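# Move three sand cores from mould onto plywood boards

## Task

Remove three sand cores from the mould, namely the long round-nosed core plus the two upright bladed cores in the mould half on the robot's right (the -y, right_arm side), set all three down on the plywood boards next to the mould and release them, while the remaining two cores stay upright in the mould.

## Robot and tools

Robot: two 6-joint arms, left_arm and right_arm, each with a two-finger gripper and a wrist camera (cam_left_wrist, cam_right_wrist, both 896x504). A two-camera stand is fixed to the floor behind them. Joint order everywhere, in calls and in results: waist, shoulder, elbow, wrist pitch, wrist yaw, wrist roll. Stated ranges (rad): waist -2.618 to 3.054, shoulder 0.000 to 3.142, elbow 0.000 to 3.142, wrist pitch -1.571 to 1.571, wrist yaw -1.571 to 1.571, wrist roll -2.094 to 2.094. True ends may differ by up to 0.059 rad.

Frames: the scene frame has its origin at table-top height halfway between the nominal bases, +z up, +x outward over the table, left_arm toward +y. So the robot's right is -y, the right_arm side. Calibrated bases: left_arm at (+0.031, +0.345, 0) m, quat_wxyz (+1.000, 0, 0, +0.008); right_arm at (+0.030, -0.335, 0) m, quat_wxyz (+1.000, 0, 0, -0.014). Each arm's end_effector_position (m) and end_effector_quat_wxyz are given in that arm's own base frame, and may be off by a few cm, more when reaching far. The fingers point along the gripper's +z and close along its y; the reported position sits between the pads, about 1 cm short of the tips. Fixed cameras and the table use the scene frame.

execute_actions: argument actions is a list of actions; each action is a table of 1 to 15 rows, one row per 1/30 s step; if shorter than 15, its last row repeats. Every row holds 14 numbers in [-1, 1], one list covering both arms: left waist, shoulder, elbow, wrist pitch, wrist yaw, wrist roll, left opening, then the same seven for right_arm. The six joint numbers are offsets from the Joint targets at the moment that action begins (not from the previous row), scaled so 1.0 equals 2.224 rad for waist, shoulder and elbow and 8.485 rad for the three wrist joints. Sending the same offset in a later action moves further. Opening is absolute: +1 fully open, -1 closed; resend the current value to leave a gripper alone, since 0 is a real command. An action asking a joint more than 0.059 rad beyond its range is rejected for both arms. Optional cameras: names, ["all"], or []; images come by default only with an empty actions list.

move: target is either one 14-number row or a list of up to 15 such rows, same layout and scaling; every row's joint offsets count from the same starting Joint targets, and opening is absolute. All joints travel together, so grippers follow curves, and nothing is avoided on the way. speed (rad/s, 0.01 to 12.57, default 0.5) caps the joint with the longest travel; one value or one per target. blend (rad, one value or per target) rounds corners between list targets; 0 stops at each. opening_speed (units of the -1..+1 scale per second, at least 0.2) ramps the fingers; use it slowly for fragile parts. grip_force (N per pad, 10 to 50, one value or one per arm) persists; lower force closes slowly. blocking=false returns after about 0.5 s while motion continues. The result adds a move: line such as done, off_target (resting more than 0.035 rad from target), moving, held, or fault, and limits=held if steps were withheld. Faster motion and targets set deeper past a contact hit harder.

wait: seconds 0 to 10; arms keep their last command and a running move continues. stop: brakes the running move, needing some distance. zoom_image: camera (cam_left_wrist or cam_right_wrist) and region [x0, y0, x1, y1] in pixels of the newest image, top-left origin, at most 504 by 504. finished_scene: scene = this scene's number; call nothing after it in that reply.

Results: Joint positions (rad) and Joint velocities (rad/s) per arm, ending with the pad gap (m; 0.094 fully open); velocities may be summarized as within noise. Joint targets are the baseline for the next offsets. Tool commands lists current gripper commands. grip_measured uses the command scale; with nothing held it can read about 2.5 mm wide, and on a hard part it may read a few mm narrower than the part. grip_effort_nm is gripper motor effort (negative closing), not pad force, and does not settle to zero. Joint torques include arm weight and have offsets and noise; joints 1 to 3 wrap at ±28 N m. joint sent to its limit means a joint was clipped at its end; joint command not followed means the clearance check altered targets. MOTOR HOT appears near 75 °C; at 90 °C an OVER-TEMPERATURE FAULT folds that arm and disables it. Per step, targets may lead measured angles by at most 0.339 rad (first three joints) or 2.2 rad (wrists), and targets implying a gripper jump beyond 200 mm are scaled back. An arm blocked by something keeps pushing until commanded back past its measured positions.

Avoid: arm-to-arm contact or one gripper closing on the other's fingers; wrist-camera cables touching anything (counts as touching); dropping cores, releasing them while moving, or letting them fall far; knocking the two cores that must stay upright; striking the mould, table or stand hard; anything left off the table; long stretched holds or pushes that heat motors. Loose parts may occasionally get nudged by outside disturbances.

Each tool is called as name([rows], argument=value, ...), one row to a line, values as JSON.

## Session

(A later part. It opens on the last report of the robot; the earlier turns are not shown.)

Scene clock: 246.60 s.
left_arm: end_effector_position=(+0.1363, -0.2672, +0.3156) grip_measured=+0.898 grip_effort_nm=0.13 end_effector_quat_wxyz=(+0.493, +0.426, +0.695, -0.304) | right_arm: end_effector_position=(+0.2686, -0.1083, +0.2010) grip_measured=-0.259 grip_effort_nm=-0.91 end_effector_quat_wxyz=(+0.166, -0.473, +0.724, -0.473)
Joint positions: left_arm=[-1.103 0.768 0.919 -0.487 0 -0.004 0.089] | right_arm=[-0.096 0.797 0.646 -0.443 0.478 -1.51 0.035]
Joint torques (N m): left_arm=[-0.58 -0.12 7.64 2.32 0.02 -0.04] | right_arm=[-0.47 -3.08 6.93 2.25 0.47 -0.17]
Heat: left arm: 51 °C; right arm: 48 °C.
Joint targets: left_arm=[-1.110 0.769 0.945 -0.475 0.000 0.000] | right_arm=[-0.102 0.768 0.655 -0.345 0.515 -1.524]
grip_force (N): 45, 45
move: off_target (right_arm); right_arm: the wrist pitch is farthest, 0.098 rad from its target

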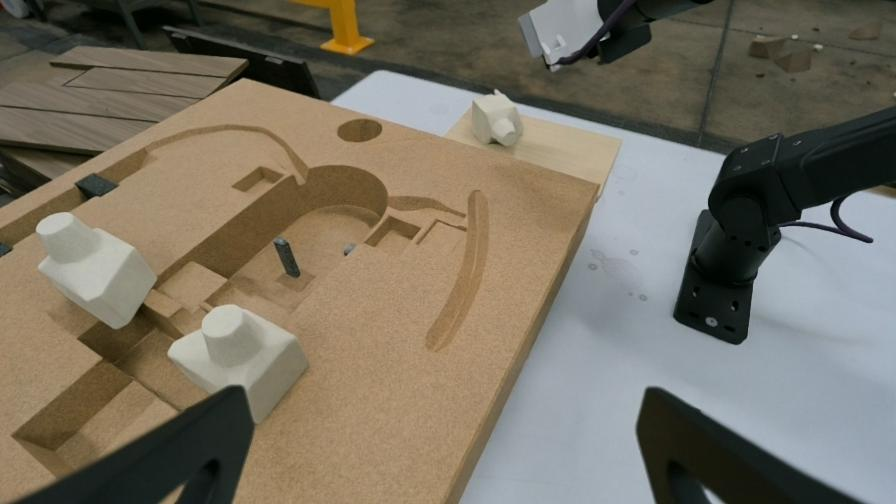

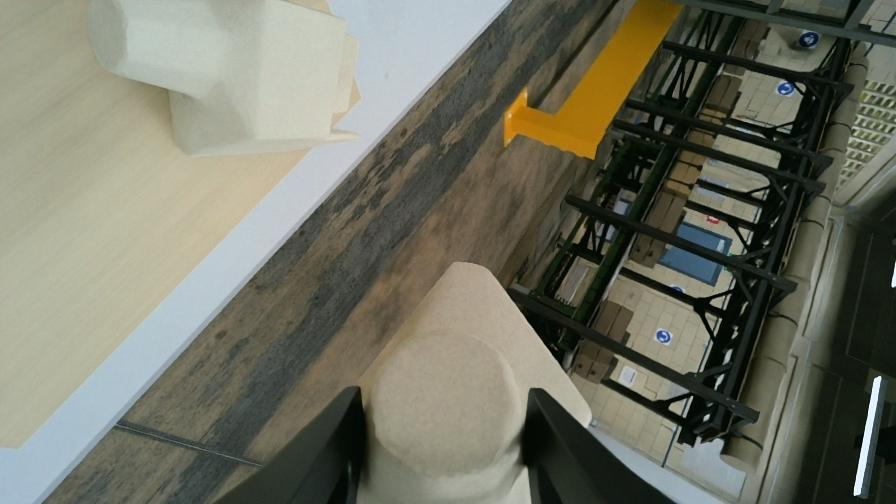

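move([
  [0,0,0,0,0,0,0.9,0.009,0.0144,-0.1862,0.0529,0,0,-0.7],
  [0,0,0,0,0,0,0.9,0.009,0.0706,-0.2316,0.0796,0,0,-0.7],
], speed=0.4, blend=[0.03,0], cameras=["all"])

zoom_image(camera="cam_left_wrist", region=[440, 40, 640, 240])

Scene clock: 264.03 s.
left_arm: end_effector_position=(+0.1363, -0.2672, +0.3156) grip_measured=+0.898 grip_effort_nm=0.13 end_effector_quat_wxyz=(+0.493, +0.426, +0.695, -0.304) | right_arm: end_effector_position=(+0.2702, -0.1070, +0.0880) grip_measured=-0.259 grip_effort_nm=-0.91 end_effector_quat_wxyz=(+0.200, -0.449, +0.717, -0.494)
Joint positions: left_arm=[-1.103 0.768 0.919 -0.487 0 -0.004 0.089] | right_arm=[-0.089 0.924 0.146 0.27 0.481 -1.493 0.035]
Joint torques (N m): left_arm=[-0.57 -0.09 7.64 2.32 0.03 -0.04] | right_arm=[0.66 -0.92 5.29 1.93 0.43 -0.38]
Heat: left arm: 51 °C; right arm: 49 °C.
Joint targets: left_arm=[-1.110 0.769 0.945 -0.475 0.000 0.000] | right_arm=[-0.082 0.925 0.140 0.330 0.515 -1.524]
grip_force (N): 45, 45
move: off_target (right_arm); right_arm: the wrist pitch is farthest, 0.060 rad from its target

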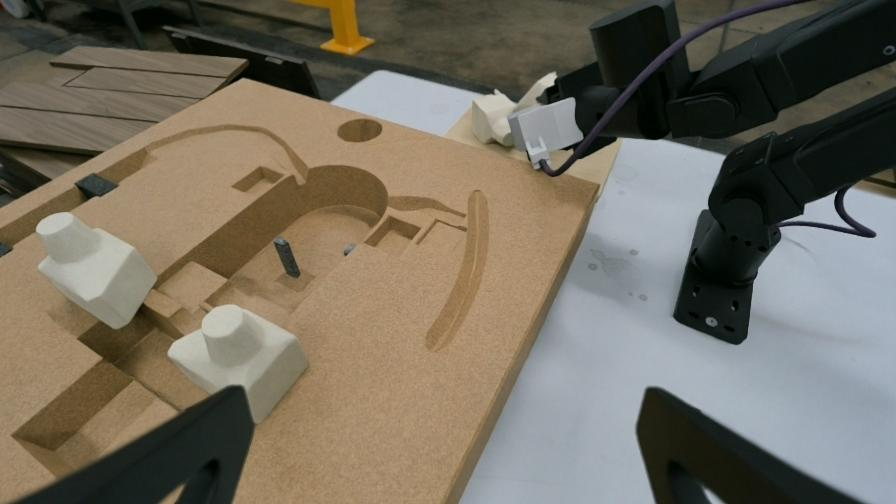

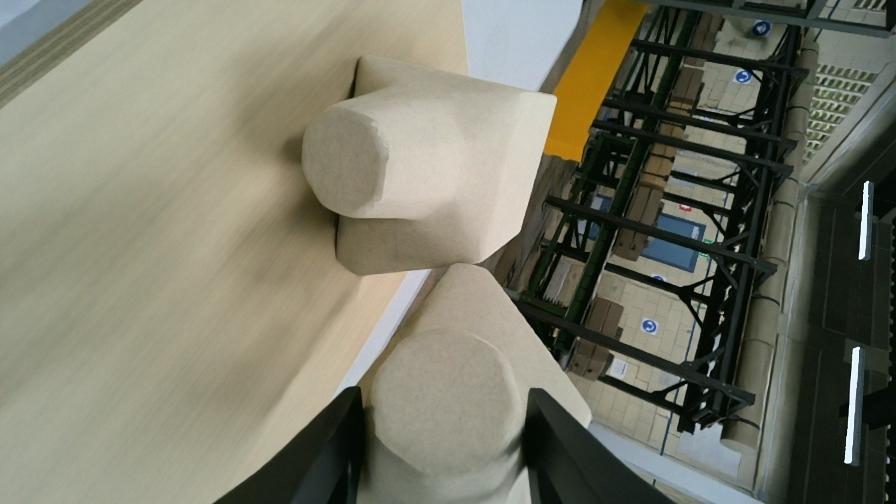

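Scaled by 2.520.

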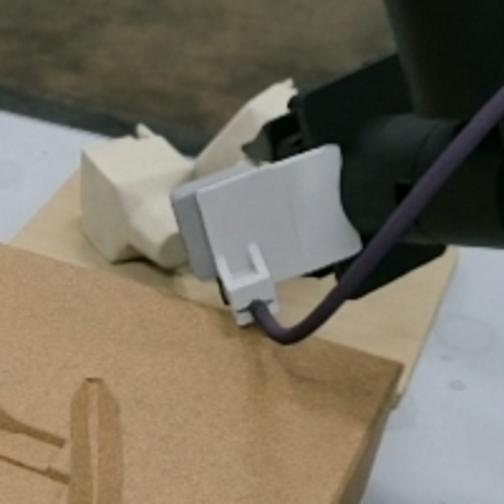

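move([
  [0,0,0,0,0,0,0.9,0,-0.0706,0.2316,-0.0796,0,0,-0.7],
  [0,0,0,0,0,0,0.9,0,-0.0706,0.3417,-0.0978,0,0,-0.7],
  [0,0,0,0,0,0,0.9,-0.2779,0.0337,0.4541,-0.145,-0.0961,0.1443,-0.7],
  [0,0,0,0,0,0,0.9,-0.5355,0.1461,0.3795,-0.1471,-0.1856,0.2521,-0.7],
], speed=[0.4,0.6,0.8,0.7], blend=[0.05,0.1,0.15,0], cameras=["all"])

zoom_image(camera="cam_left_wrist", region=[440, 0, 744, 250])

Scene clock: 298.47 s.
left_arm: end_effector_position=(+0.1363, -0.2672, +0.3156) grip_measured=+0.898 grip_effort_nm=0.13 end_effector_quat_wxyz=(+0.493, +0.426, +0.695, -0.304) | right_arm: end_effector_position=(+0.2176, -0.1926, +0.1996) grip_measured=-0.259 grip_effort_nm=-0.91 end_effector_quat_wxyz=(+0.295, +0.652, +0.582, +0.386)
Joint positions: left_arm=[-1.103 0.768 0.919 -0.487 0 -0.004 0.089] | right_arm=[-1.268 1.256 0.981 -0.947 -0.975 0.602 0.035]
Joint torques (N m): left_arm=[-0.49 -0.13 7.73 2.32 0.03 0] | right_arm=[-0.38 -3.73 5.81 0.86 -1.23 0.14]
Heat: left arm: 51 °C; right arm: 50 °C.
Joint targets: left_arm=[-1.110 0.769 0.945 -0.475 0.000 0.000] | right_arm=[-1.273 1.250 0.984 -0.918 -1.060 0.615]
grip_force (N): 45, 45
move: off_target (right_arm); right_arm: the wrist yaw is farthest, 0.085 rad from its target

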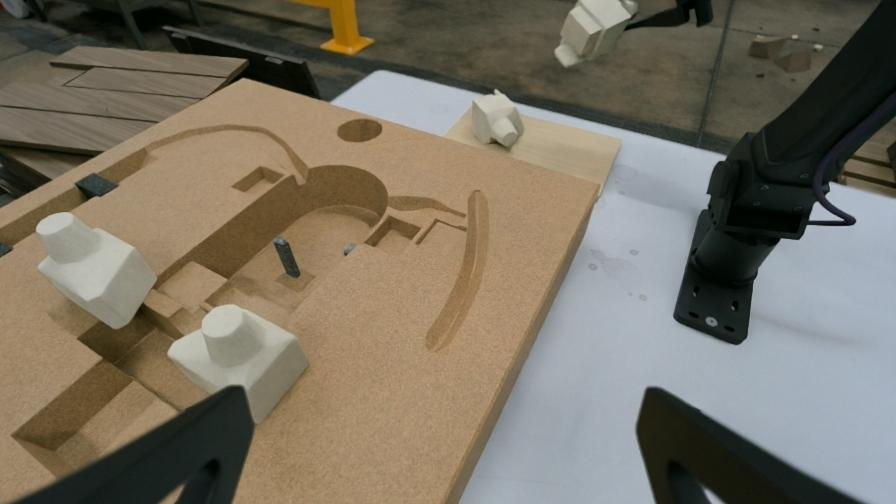

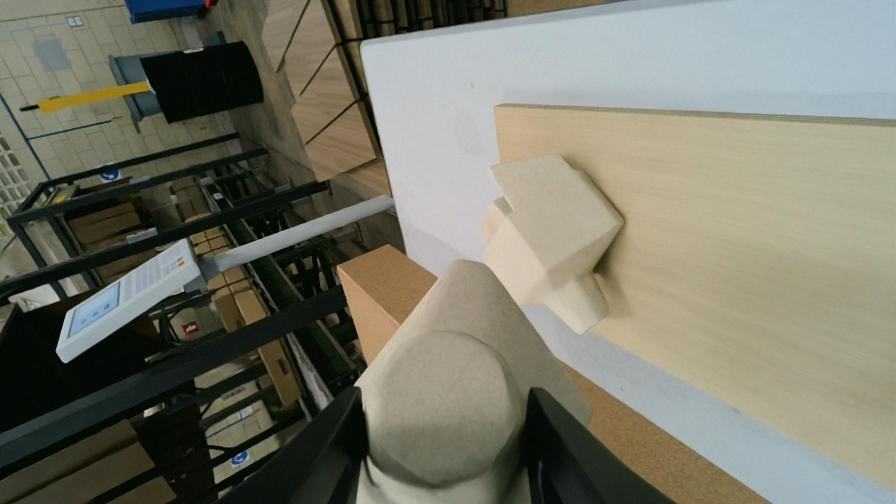

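Scaled by 1.658.

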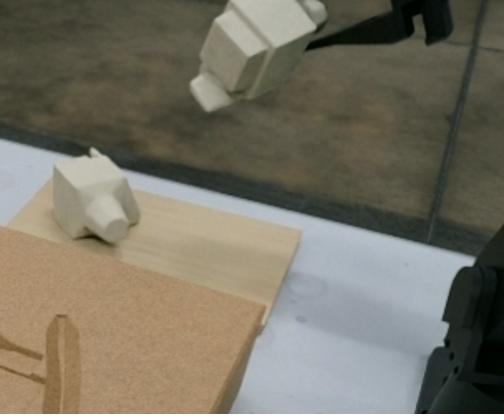

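zoom_image(camera="cam_left_wrist", region=[530, 0, 650, 90])

Scaled by 4.200.

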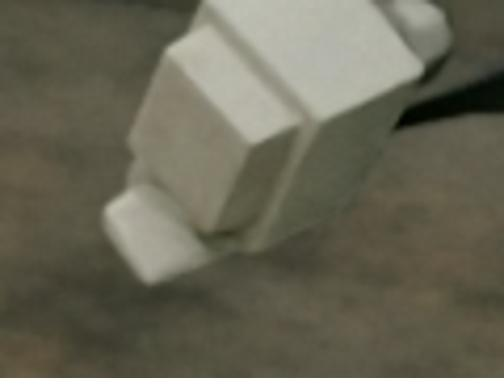

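move(target=[0,0,0,0,0,0,0.9,0.0576,0.0755,-0.0211,0.0067,0.0259,0.0189,-0.7], speed=0.4, cameras=["all"])

zoom_image(camera="cam_left_wrist", region=[480, 20, 640, 180])

Scene clock: 330.67 s.
left_arm: end_effector_position=(+0.1363, -0.2672, +0.3156) grip_measured=+0.898 grip_effort_nm=0.13 end_effector_quat_wxyz=(+0.493, +0.426, +0.695, -0.304) | right_arm: end_effector_position=(+0.2245, -0.1895, +0.1223) grip_measured=-0.259 grip_effort_nm=-0.91 end_effector_quat_wxyz=(+0.162, +0.731, +0.561, +0.353)
Joint positions: left_arm=[-1.103 0.768 0.919 -0.487 0 -0.004 0.089] | right_arm=[-1.151 1.424 0.933 -0.882 -0.779 0.762 0.035]
Joint torques (N m): left_arm=[-0.55 -0.09 7.62 2.29 0.02 -0.01] | right_arm=[0.53 -4.88 5.63 0.6 -0.94 0.1]
Heat: left arm: 51 °C; right arm: 46 °C.
Joint targets: left_arm=[-1.110 0.769 0.945 -0.475 0.000 0.000] | right_arm=[-1.145 1.418 0.938 -0.861 -0.840 0.775]
grip_force (N): 45, 45
move: off_target (right_arm); right_arm: the wrist yaw is farthest, 0.061 rad from its target

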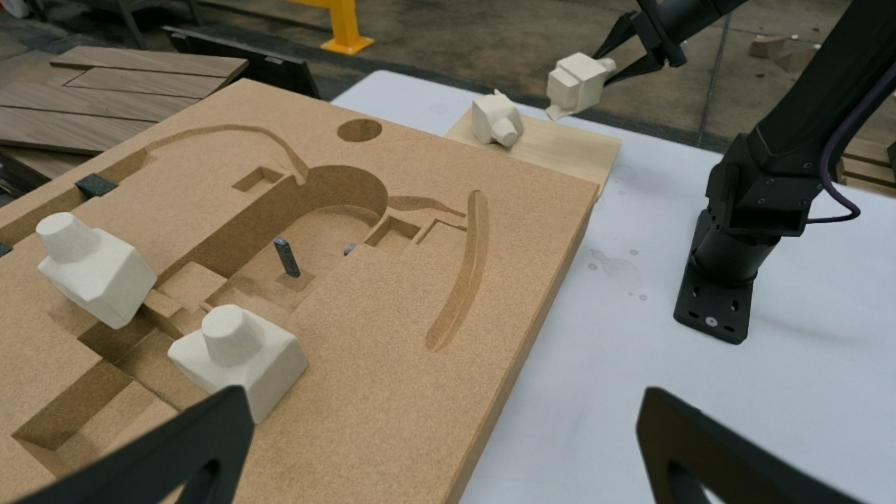

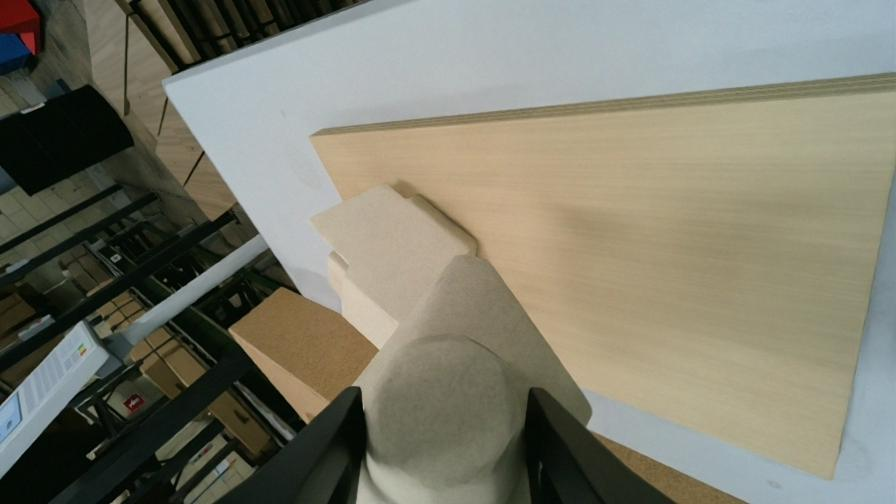

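Scaled by 3.150.

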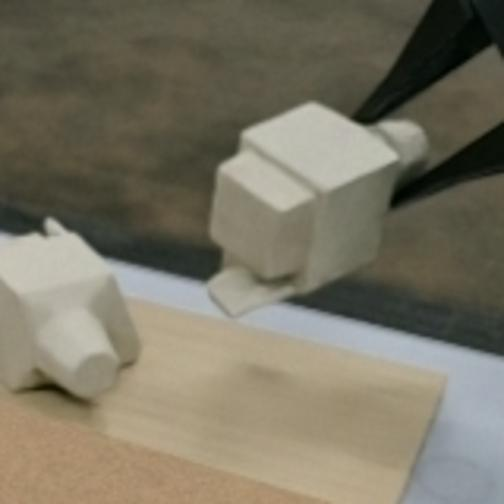

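move(target=[0,0,0,0,0,0,0.9,0,0.0308,-0.059,0.0236,0,0,-0.7], speed=0.25, cameras=["cam_left_wrist"])

zoom_image(camera="cam_left_wrist", region=[480, 40, 640, 200])

Scene clock: 336.90 s.
left_arm: end_effector_position=(+0.1363, -0.2672, +0.3156) grip_measured=+0.898 grip_effort_nm=0.13 end_effector_quat_wxyz=(+0.493, +0.426, +0.695, -0.304) | right_arm: end_effector_position=(+0.2247, -0.1908, +0.0781) grip_measured=-0.260 grip_effort_nm=-0.91 end_effector_quat_wxyz=(+0.164, +0.731, +0.561, +0.352)
Joint positions: left_arm=[-1.103 0.768 0.919 -0.487 0 -0.004 0.089] | right_arm=[-1.151 1.49 0.804 -0.684 -0.776 0.764 0.035]
Joint torques (N m): left_arm=[-0.62 -0.12 7.69 2.3 0.02 -0.01] | right_arm=[0.54 -4.82 5.16 0.62 -0.96 0.1]
Heat: left arm: 52 °C; right arm: 45 °C.
Joint targets: left_arm=[-1.110 0.769 0.945 -0.475 0.000 0.000] | right_arm=[-1.145 1.486 0.806 -0.661 -0.840 0.776]
grip_force (N): 45, 45
move: off_target (right_arm); right_arm: the wrist yaw is farthest, 0.064 rad from its target
Images, in order (width x height): cam_left_wrist 896x504.

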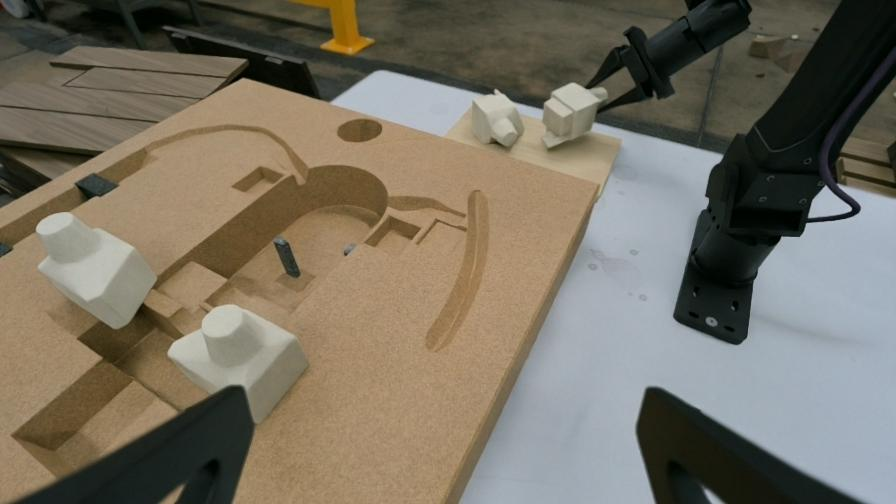

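Scaled by 3.150.

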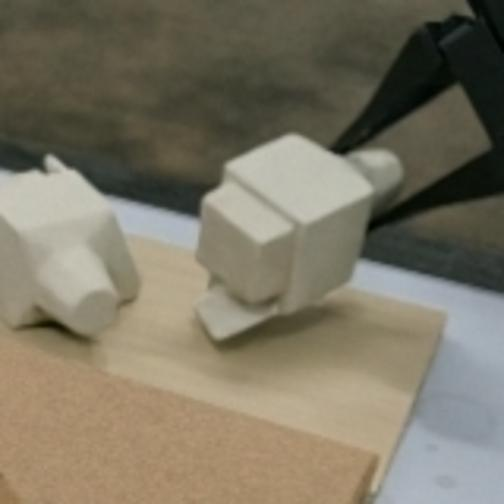

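move(target=[0,0,0,0,0,0,0.9,0,0.0077,-0.0091,0.0044,0,0,-0.7], speed=0.12)

move(target=[0,0,0,0,0,0,0.9,0,0.0058,-0.0068,0.0033,0,0,-0.7], speed=0.12)

move(target=[0,0,0,0,0,0,0.9,0,0.0058,-0.0068,0.0033,0,0,-0.7], speed=0.12, cameras=["cam_left_wrist"])

zoom_image(camera="cam_left_wrist", region=[480, 40, 640, 200])

Scene clock: 341.87 s.
left_arm: end_effector_position=(+0.1363, -0.2672, +0.3156) grip_measured=+0.898 grip_effort_nm=0.13 end_effector_quat_wxyz=(+0.493, +0.426, +0.695, -0.304) | right_arm: end_effector_position=(+0.2255, -0.1913, +0.0726) grip_measured=-0.260 grip_effort_nm=-0.91 end_effector_quat_wxyz=(+0.165, +0.730, +0.561, +0.353)
Joint positions: left_arm=[-1.103 0.768 0.919 -0.487 0 -0.004 0.089] | right_arm=[-1.151 1.502 0.788 -0.651 -0.78 0.766 0.035]
Joint torques (N m): left_arm=[-0.51 -0.1 7.76 2.31 0.05 -0.02] | right_arm=[0.53 -4.53 4.72 0.66 -0.91 0.07]
Heat: left arm: 52 °C; right arm: 45 °C.
Joint targets: left_arm=[-1.110 0.769 0.945 -0.475 0.000 0.000] | right_arm=[-1.145 1.503 0.786 -0.623 -0.840 0.775]
grip_force (N): 45, 45
move: off_target (right_arm); right_arm: the wrist yaw is farthest, 0.060 rad from its target

Scene clock: 342.67 s.
left_arm: end_effector_position=(+0.1363, -0.2672, +0.3156) grip_measured=+0.898 grip_effort_nm=0.12 end_effector_quat_wxyz=(+0.493, +0.426, +0.695, -0.304) | right_arm: end_effector_position=(+0.2276, -0.1920, +0.0698) grip_measured=-0.260 grip_effort_nm=-0.91 end_effector_quat_wxyz=(+0.170, +0.727, +0.560, +0.358)
Joint positions: left_arm=[-1.103 0.768 0.919 -0.487 0 -0.004 0.089] | right_arm=[-1.151 1.513 0.776 -0.62 -0.793 0.769 0.035]
Joint torques (N m): left_arm=[-0.58 -0.16 7.62 2.3 0.02 -0.02] | right_arm=[0.53 -4.36 4.53 0.63 -0.79 0.03]
Heat: left arm: 52 °C; right arm: 44 °C.
Joint targets: left_arm=[-1.110 0.769 0.945 -0.475 0.000 0.000] | right_arm=[-1.145 1.516 0.771 -0.595 -0.840 0.776]
grip_force (N): 45, 45
move: off_target (right_arm); right_arm: the wrist yaw is farthest, 0.047 rad from its target

Scene clock: 343.47 s.
left_arm: end_effector_position=(+0.1363, -0.2672, +0.3156) grip_measured=+0.898 grip_effort_nm=0.13 end_effector_quat_wxyz=(+0.493, +0.426, +0.695, -0.304) | right_arm: end_effector_position=(+0.2298, -0.1922, +0.0673) grip_measured=-0.260 grip_effort_nm=-0.91 end_effector_quat_wxyz=(+0.174, +0.724, +0.560, +0.365)
Joint positions: left_arm=[-1.103 0.768 0.919 -0.487 0 -0.004 0.089] | right_arm=[-1.151 1.523 0.764 -0.59 -0.809 0.77 0.035]
Joint torques (N m): left_arm=[-0.51 -0.14 7.64 2.3 0.03 -0.03] | right_arm=[0.54 -4.18 4.29 0.64 -0.66 0.02]
Heat: left arm: 52 °C; right arm: 44 °C.
Joint targets: left_arm=[-1.110 0.769 0.945 -0.475 0.000 0.000] | right_arm=[-1.145 1.529 0.756 -0.567 -0.840 0.775]
grip_force (N): 45, 45
move: done
Images, in order (width x height): cam_left_wrist 896x504.

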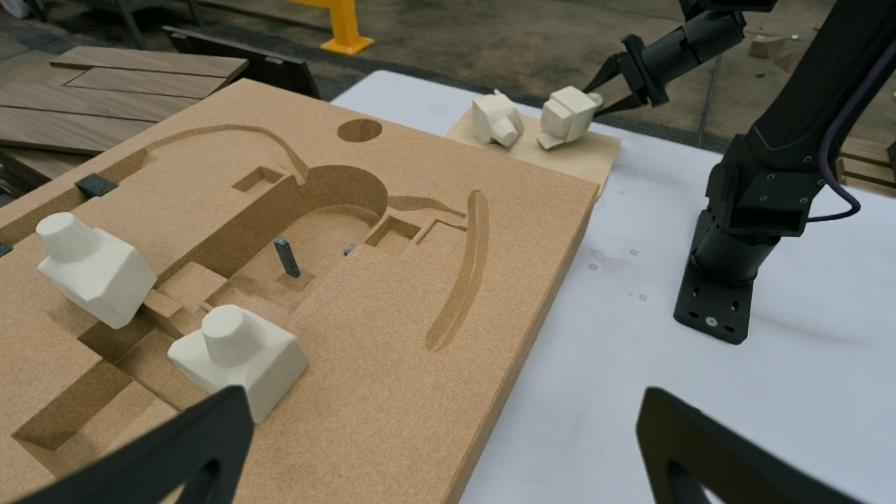

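Scaled by 3.150.

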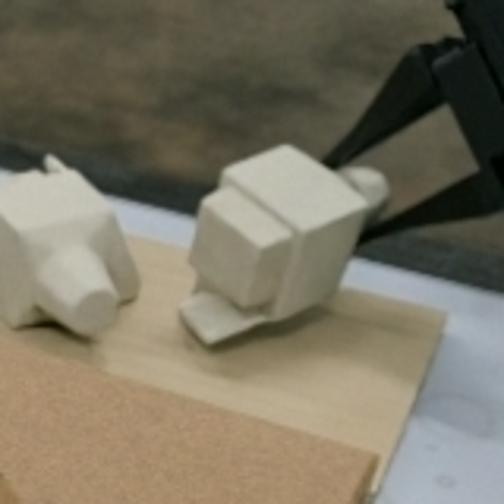

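move(target=[0,0,0,0,0,0,0.9,0,0,0,0,0,0,-0.1], opening_speed=0.3, cameras=["all"])

zoom_image(camera="cam_left_wrist", region=[440, 40, 640, 200])

Scene clock: 350.77 s.
left_arm: end_effector_position=(+0.1363, -0.2672, +0.3156) grip_measured=+0.898 grip_effort_nm=0.13 end_effector_quat_wxyz=(+0.493, +0.426, +0.695, -0.304) | right_arm: end_effector_position=(+0.2300, -0.1927, +0.0665) grip_measured=-0.103 grip_effort_nm=0.17 end_effector_quat_wxyz=(+0.174, +0.724, +0.559, +0.364)
Joint positions: left_arm=[-1.103 0.768 0.919 -0.487 0 -0.004 0.089] | right_arm=[-1.151 1.526 0.764 -0.586 -0.808 0.77 0.042]
Joint torques (N m): left_arm=[-0.51 -0.14 7.64 2.31 0.03 0] | right_arm=[0.51 -4.46 4.21 0.59 -0.68 0.02]
Heat: left arm: 52 °C; right arm: 44 °C.
Joint targets: left_arm=[-1.110 0.769 0.945 -0.475 0.000 0.000] | right_arm=[-1.145 1.529 0.756 -0.567 -0.840 0.776]
grip_force (N): 45, 45
move: done

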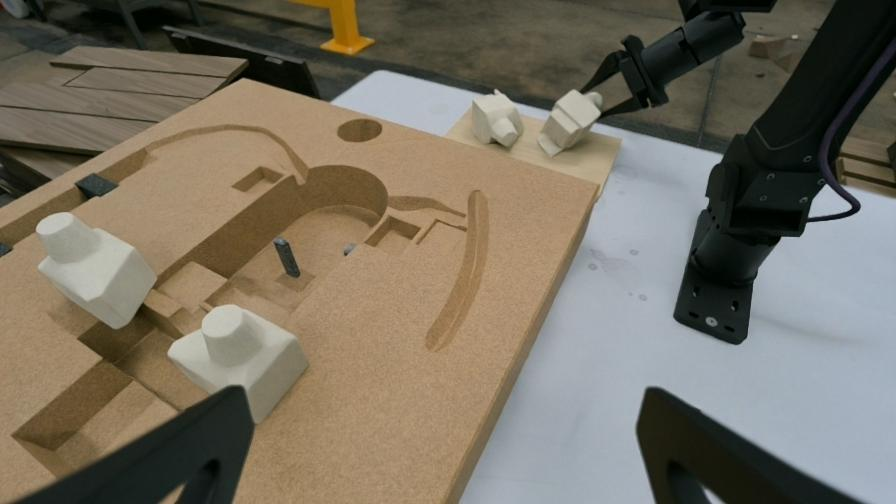

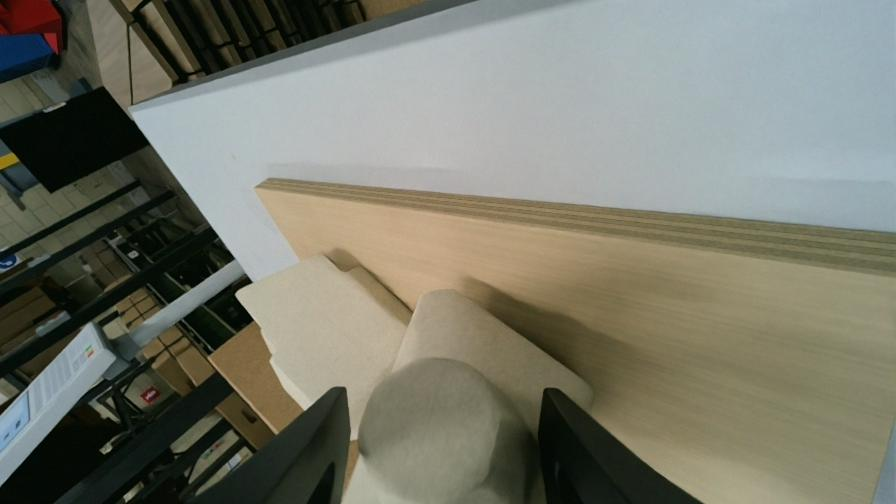

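Scaled by 2.520.

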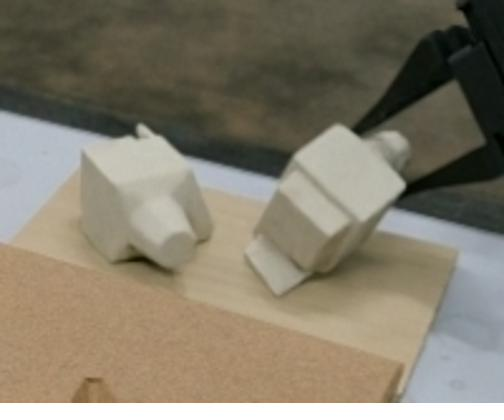

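move(target=[0,0,0,0,0,0,0.9,0,0,0,0,0,0,0.25], opening_speed=0.5, cameras=["all"])

zoom_image(camera="cam_left_wrist", region=[440, 40, 640, 200])

Scene clock: 355.63 s.
left_arm: end_effector_position=(+0.1363, -0.2672, +0.3156) grip_measured=+0.898 grip_effort_nm=0.13 end_effector_quat_wxyz=(+0.493, +0.426, +0.695, -0.304) | right_arm: end_effector_position=(+0.2300, -0.1928, +0.0665) grip_measured=+0.247 grip_effort_nm=0.17 end_effector_quat_wxyz=(+0.174, +0.724, +0.560, +0.364)
Joint positions: left_arm=[-1.103 0.768 0.919 -0.487 0 -0.004 0.089] | right_arm=[-1.151 1.526 0.764 -0.585 -0.808 0.77 0.059]
Joint torques (N m): left_arm=[-0.53 -0.1 7.71 2.31 0.04 -0.04] | right_arm=[0.54 -4.48 4.18 0.63 -0.66 0.02]
Heat: left arm: 52 °C; right arm: 44 °C.
Joint targets: left_arm=[-1.110 0.769 0.945 -0.475 0.000 0.000] | right_arm=[-1.145 1.529 0.756 -0.567 -0.840 0.775]
grip_force (N): 45, 45
move: done

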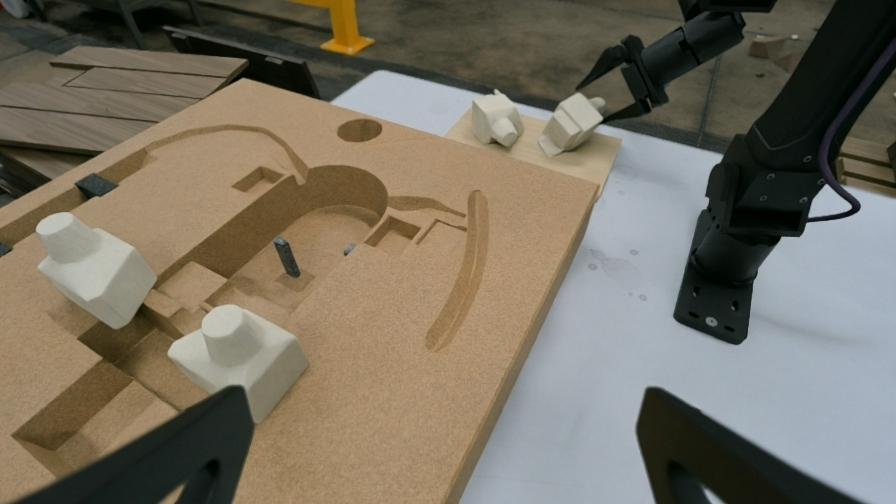

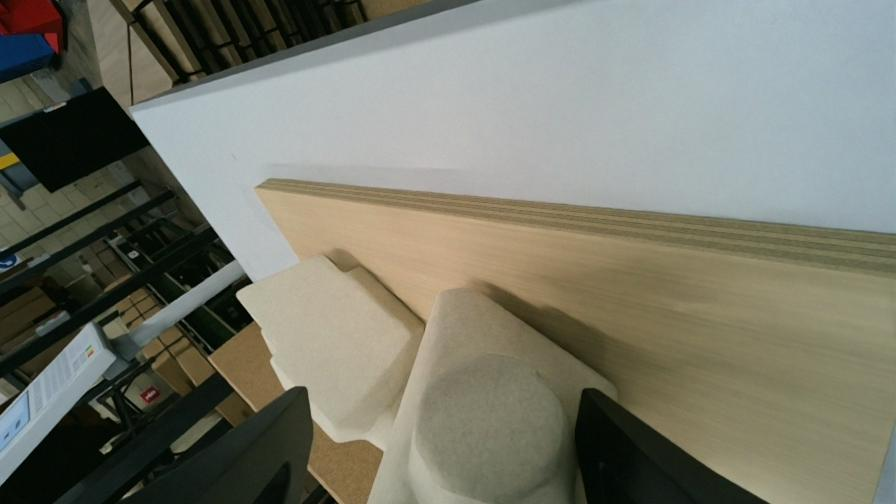

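Scaled by 2.520.

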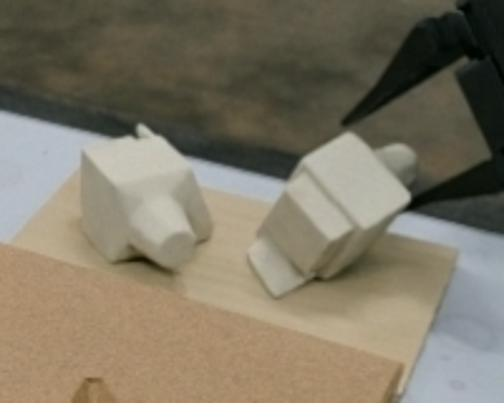

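move(target=[0,0,0,0,0,0,0.9,0,0,0,0,0,0,0.6], opening_speed=0.3, cameras=["all"])

zoom_image(camera="cam_left_wrist", region=[440, 40, 640, 200])

Scene clock: 359.70 s.
left_arm: end_effector_position=(+0.1363, -0.2672, +0.3156) grip_measured=+0.898 grip_effort_nm=0.13 end_effector_quat_wxyz=(+0.493, +0.426, +0.695, -0.304) | right_arm: end_effector_position=(+0.2301, -0.1930, +0.0665) grip_measured=+0.597 grip_effort_nm=0.17 end_effector_quat_wxyz=(+0.175, +0.724, +0.560, +0.364)
Joint positions: left_arm=[-1.103 0.768 0.919 -0.487 0 -0.004 0.089] | right_arm=[-1.151 1.526 0.764 -0.584 -0.808 0.77 0.075]
Joint torques (N m): left_arm=[-0.55 -0.08 7.61 2.31 0.03 -0.01] | right_arm=[0.53 -4.48 4.21 0.59 -0.65 -0.01]
Heat: left arm: 52 °C; right arm: 43 °C.
Joint targets: left_arm=[-1.110 0.769 0.945 -0.475 0.000 0.000] | right_arm=[-1.145 1.529 0.756 -0.567 -0.840 0.775]
grip_force (N): 45, 45
move: done

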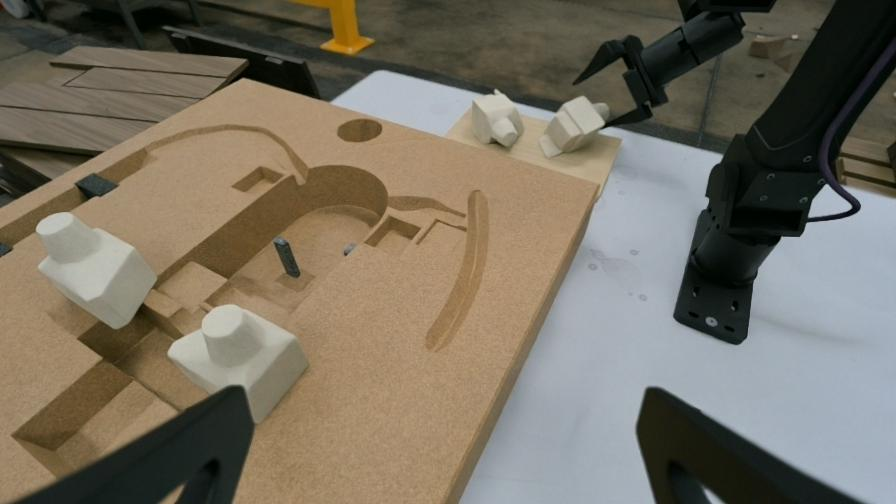

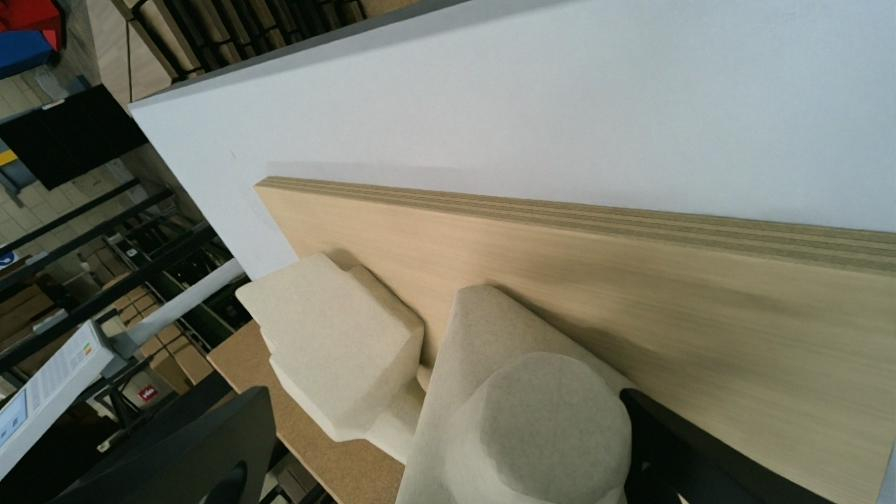

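Scaled by 2.520.

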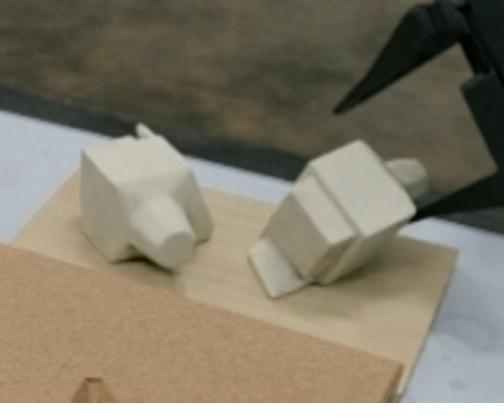

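move(target=[0,0,0,0,0,0,0.9,0,0,0,0,0,0,1], opening_speed=0.3, cameras=["all"])

zoom_image(camera="cam_left_wrist", region=[440, 40, 640, 200])

Scene clock: 364.47 s.
left_arm: end_effector_position=(+0.1363, -0.2672, +0.3156) grip_measured=+0.898 grip_effort_nm=0.13 end_effector_quat_wxyz=(+0.493, +0.426, +0.695, -0.304) | right_arm: end_effector_position=(+0.2317, -0.1923, +0.0684) grip_measured=+0.997 grip_effort_nm=0.18 end_effector_quat_wxyz=(+0.177, +0.721, +0.558, +0.370)
Joint positions: left_arm=[-1.103 0.768 0.919 -0.487 0 -0.004 0.089] | right_arm=[-1.151 1.526 0.764 -0.581 -0.822 0.772 0.094]
Joint torques (N m): left_arm=[-0.54 -0.16 7.66 2.32 0.05 -0.02] | right_arm=[0.44 -4.51 4.22 0.58 -0.52 0]
Heat: left arm: 52 °C; right arm: 43 °C.
Joint targets: left_arm=[-1.110 0.769 0.945 -0.475 0.000 0.000] | right_arm=[-1.145 1.529 0.756 -0.567 -0.840 0.775]
grip_force (N): 45, 45
move: done

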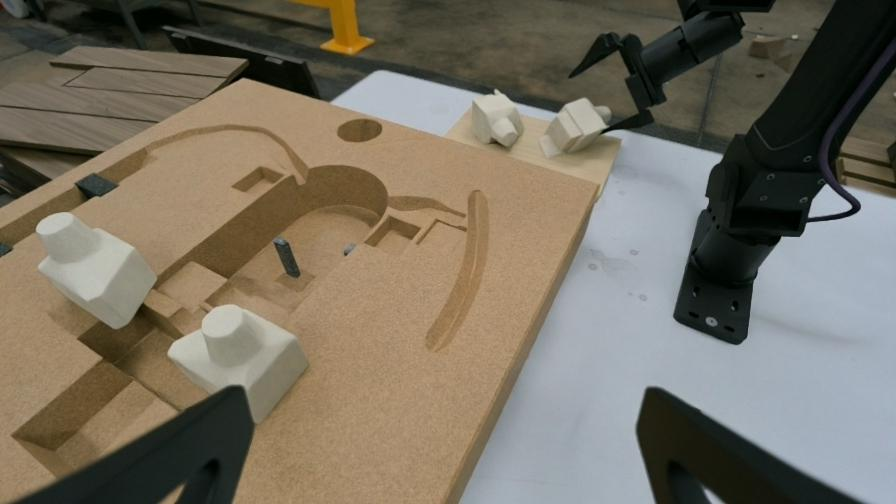

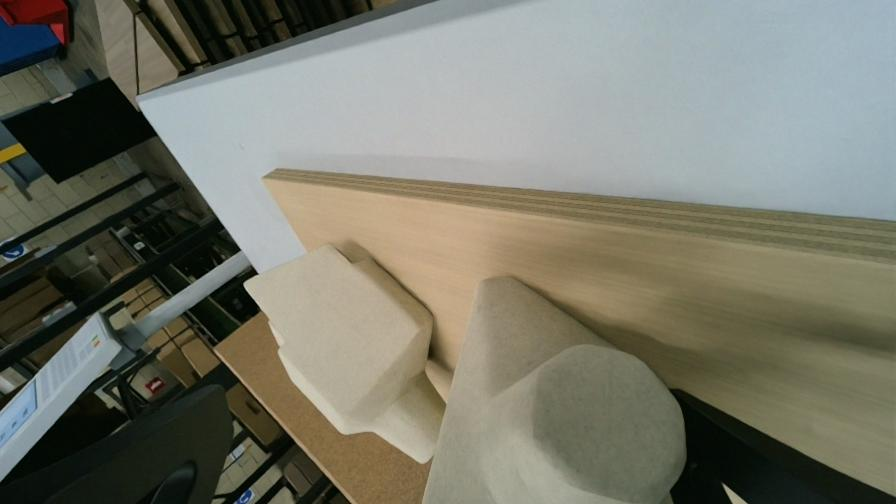

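Scaled by 2.520.

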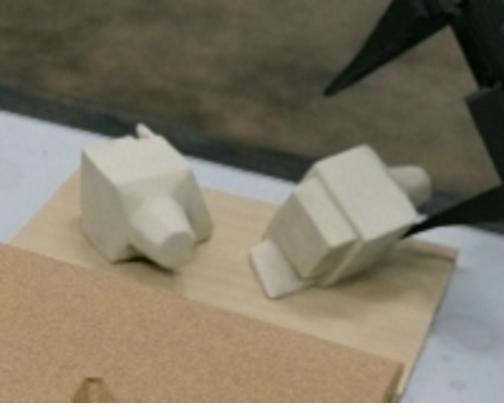

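move([
  [0,0,0,0,0,0,0.9,0,0,0,0,0,0,0.85],
  [0,0,0,0,0,0,0.9,-0.0349,-0.0095,0.023,-0.0185,-0.0016,-0.0135,0.85],
], speed=0.2, opening_speed=0.5, cameras=["all"])

zoom_image(camera="cam_left_wrist", region=[440, 40, 640, 200])

Scene clock: 385.77 s.
left_arm: end_effector_position=(+0.1363, -0.2672, +0.3156) grip_measured=+0.898 grip_effort_nm=0.13 end_effector_quat_wxyz=(+0.493, +0.426, +0.695, -0.304) | right_arm: end_effector_position=(+0.2132, -0.1877, +0.0698) grip_measured=+0.853 grip_effort_nm=-0.13 end_effector_quat_wxyz=(+0.158, +0.726, +0.554, +0.376)
Joint positions: left_arm=[-1.103 0.768 0.919 -0.487 0 -0.004 0.089] | right_arm=[-1.216 1.526 0.779 -0.711 -0.835 0.671 0.087]
Joint torques (N m): left_arm=[-0.51 -0.09 7.68 2.31 0.03 -0.01] | right_arm=[-0.64 -6.06 6.9 0.14 -0.55 -0.17]
Heat: left arm: 52 °C; right arm: 42 °C.
Joint targets: left_arm=[-1.110 0.769 0.945 -0.475 0.000 0.000] | right_arm=[-1.222 1.508 0.807 -0.724 -0.853 0.661]
grip_force (N): 45, 45
move: done

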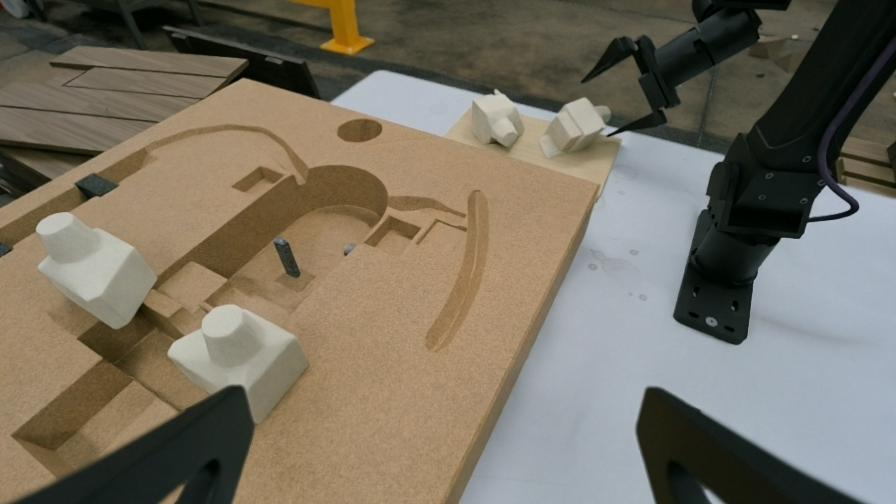

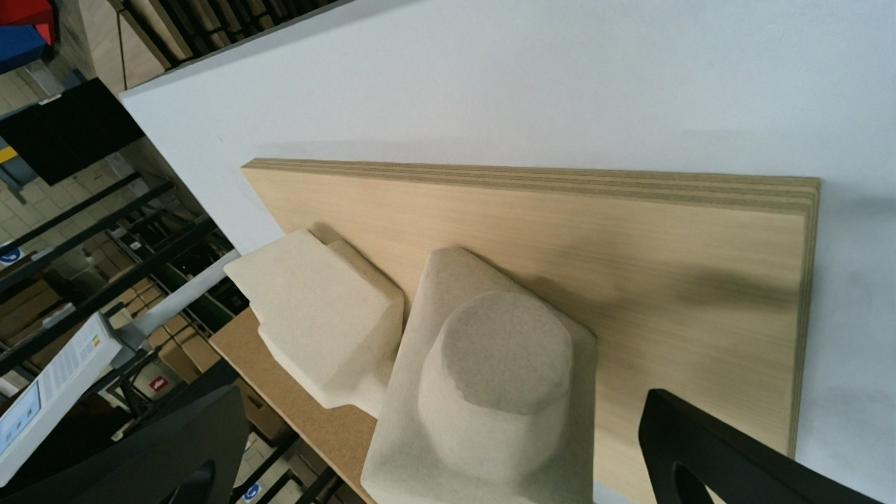

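Scaled by 2.520.

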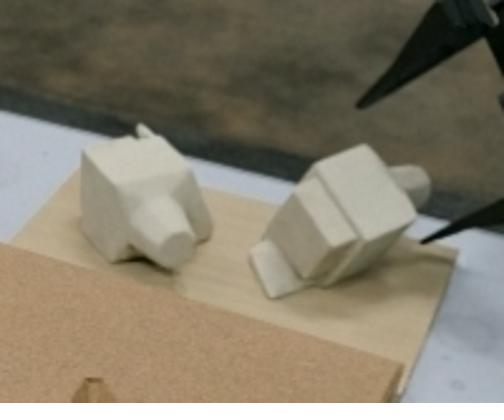

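move(target=[0.6623,0,0,0,0,0,0.9,-0.0349,-0.0095,0.06,-0.02,0,0,0.85], speed=1.2, cameras=["all"])

Scene clock: 392.33 s.
left_arm: end_effector_position=(+0.2810, +0.1049, +0.3156) grip_measured=+0.898 grip_effort_nm=0.12 end_effector_quat_wxyz=(+0.570, -0.145, +0.802, +0.101) | right_arm: end_effector_position=(+0.2003, -0.2107, +0.1028) grip_measured=+0.853 grip_effort_nm=-0.13 end_effector_quat_wxyz=(+0.164, +0.749, +0.523, +0.373)
Joint positions: left_arm=[0.355 0.768 0.919 -0.487 0.001 -0.004 0.089] | right_arm=[-1.293 1.511 0.911 -0.879 -0.835 0.67 0.087]
Joint torques (N m): left_arm=[0.61 -0.18 7.72 2.3 0.02 -0.01] | right_arm=[-0.66 -6.76 7.3 0.11 -0.54 -0.15]
Heat: left arm: 52 °C; right arm: 41 °C.
Joint targets: left_arm=[0.363 0.769 0.945 -0.475 0.000 0.000] | right_arm=[-1.300 1.487 0.940 -0.894 -0.854 0.661]
grip_force (N): 45, 45
move: done

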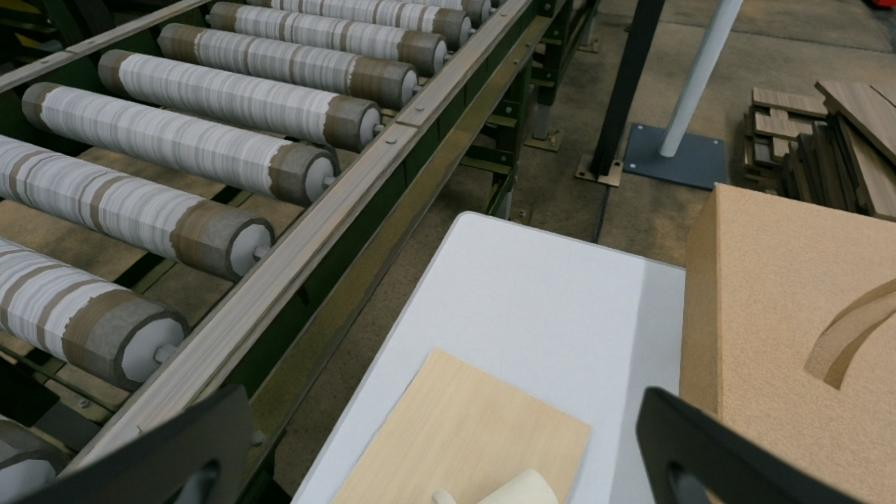

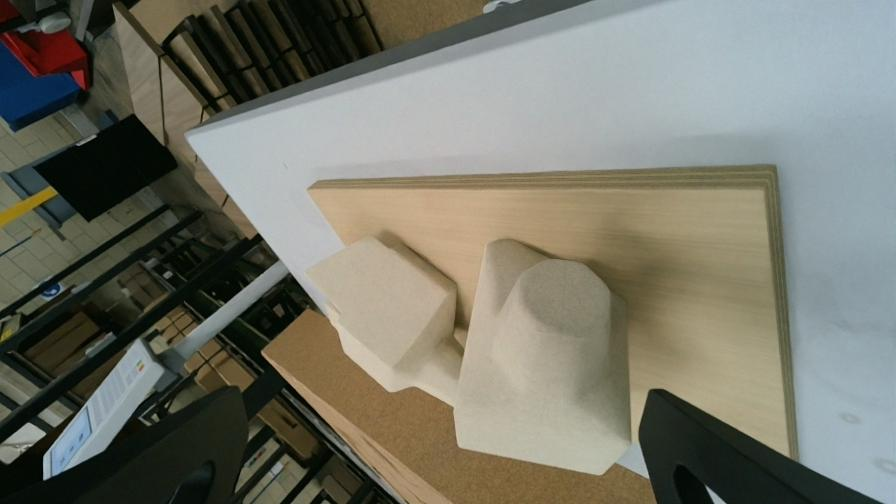

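finished_scene(scene=2)

The scene is finished: the task was done.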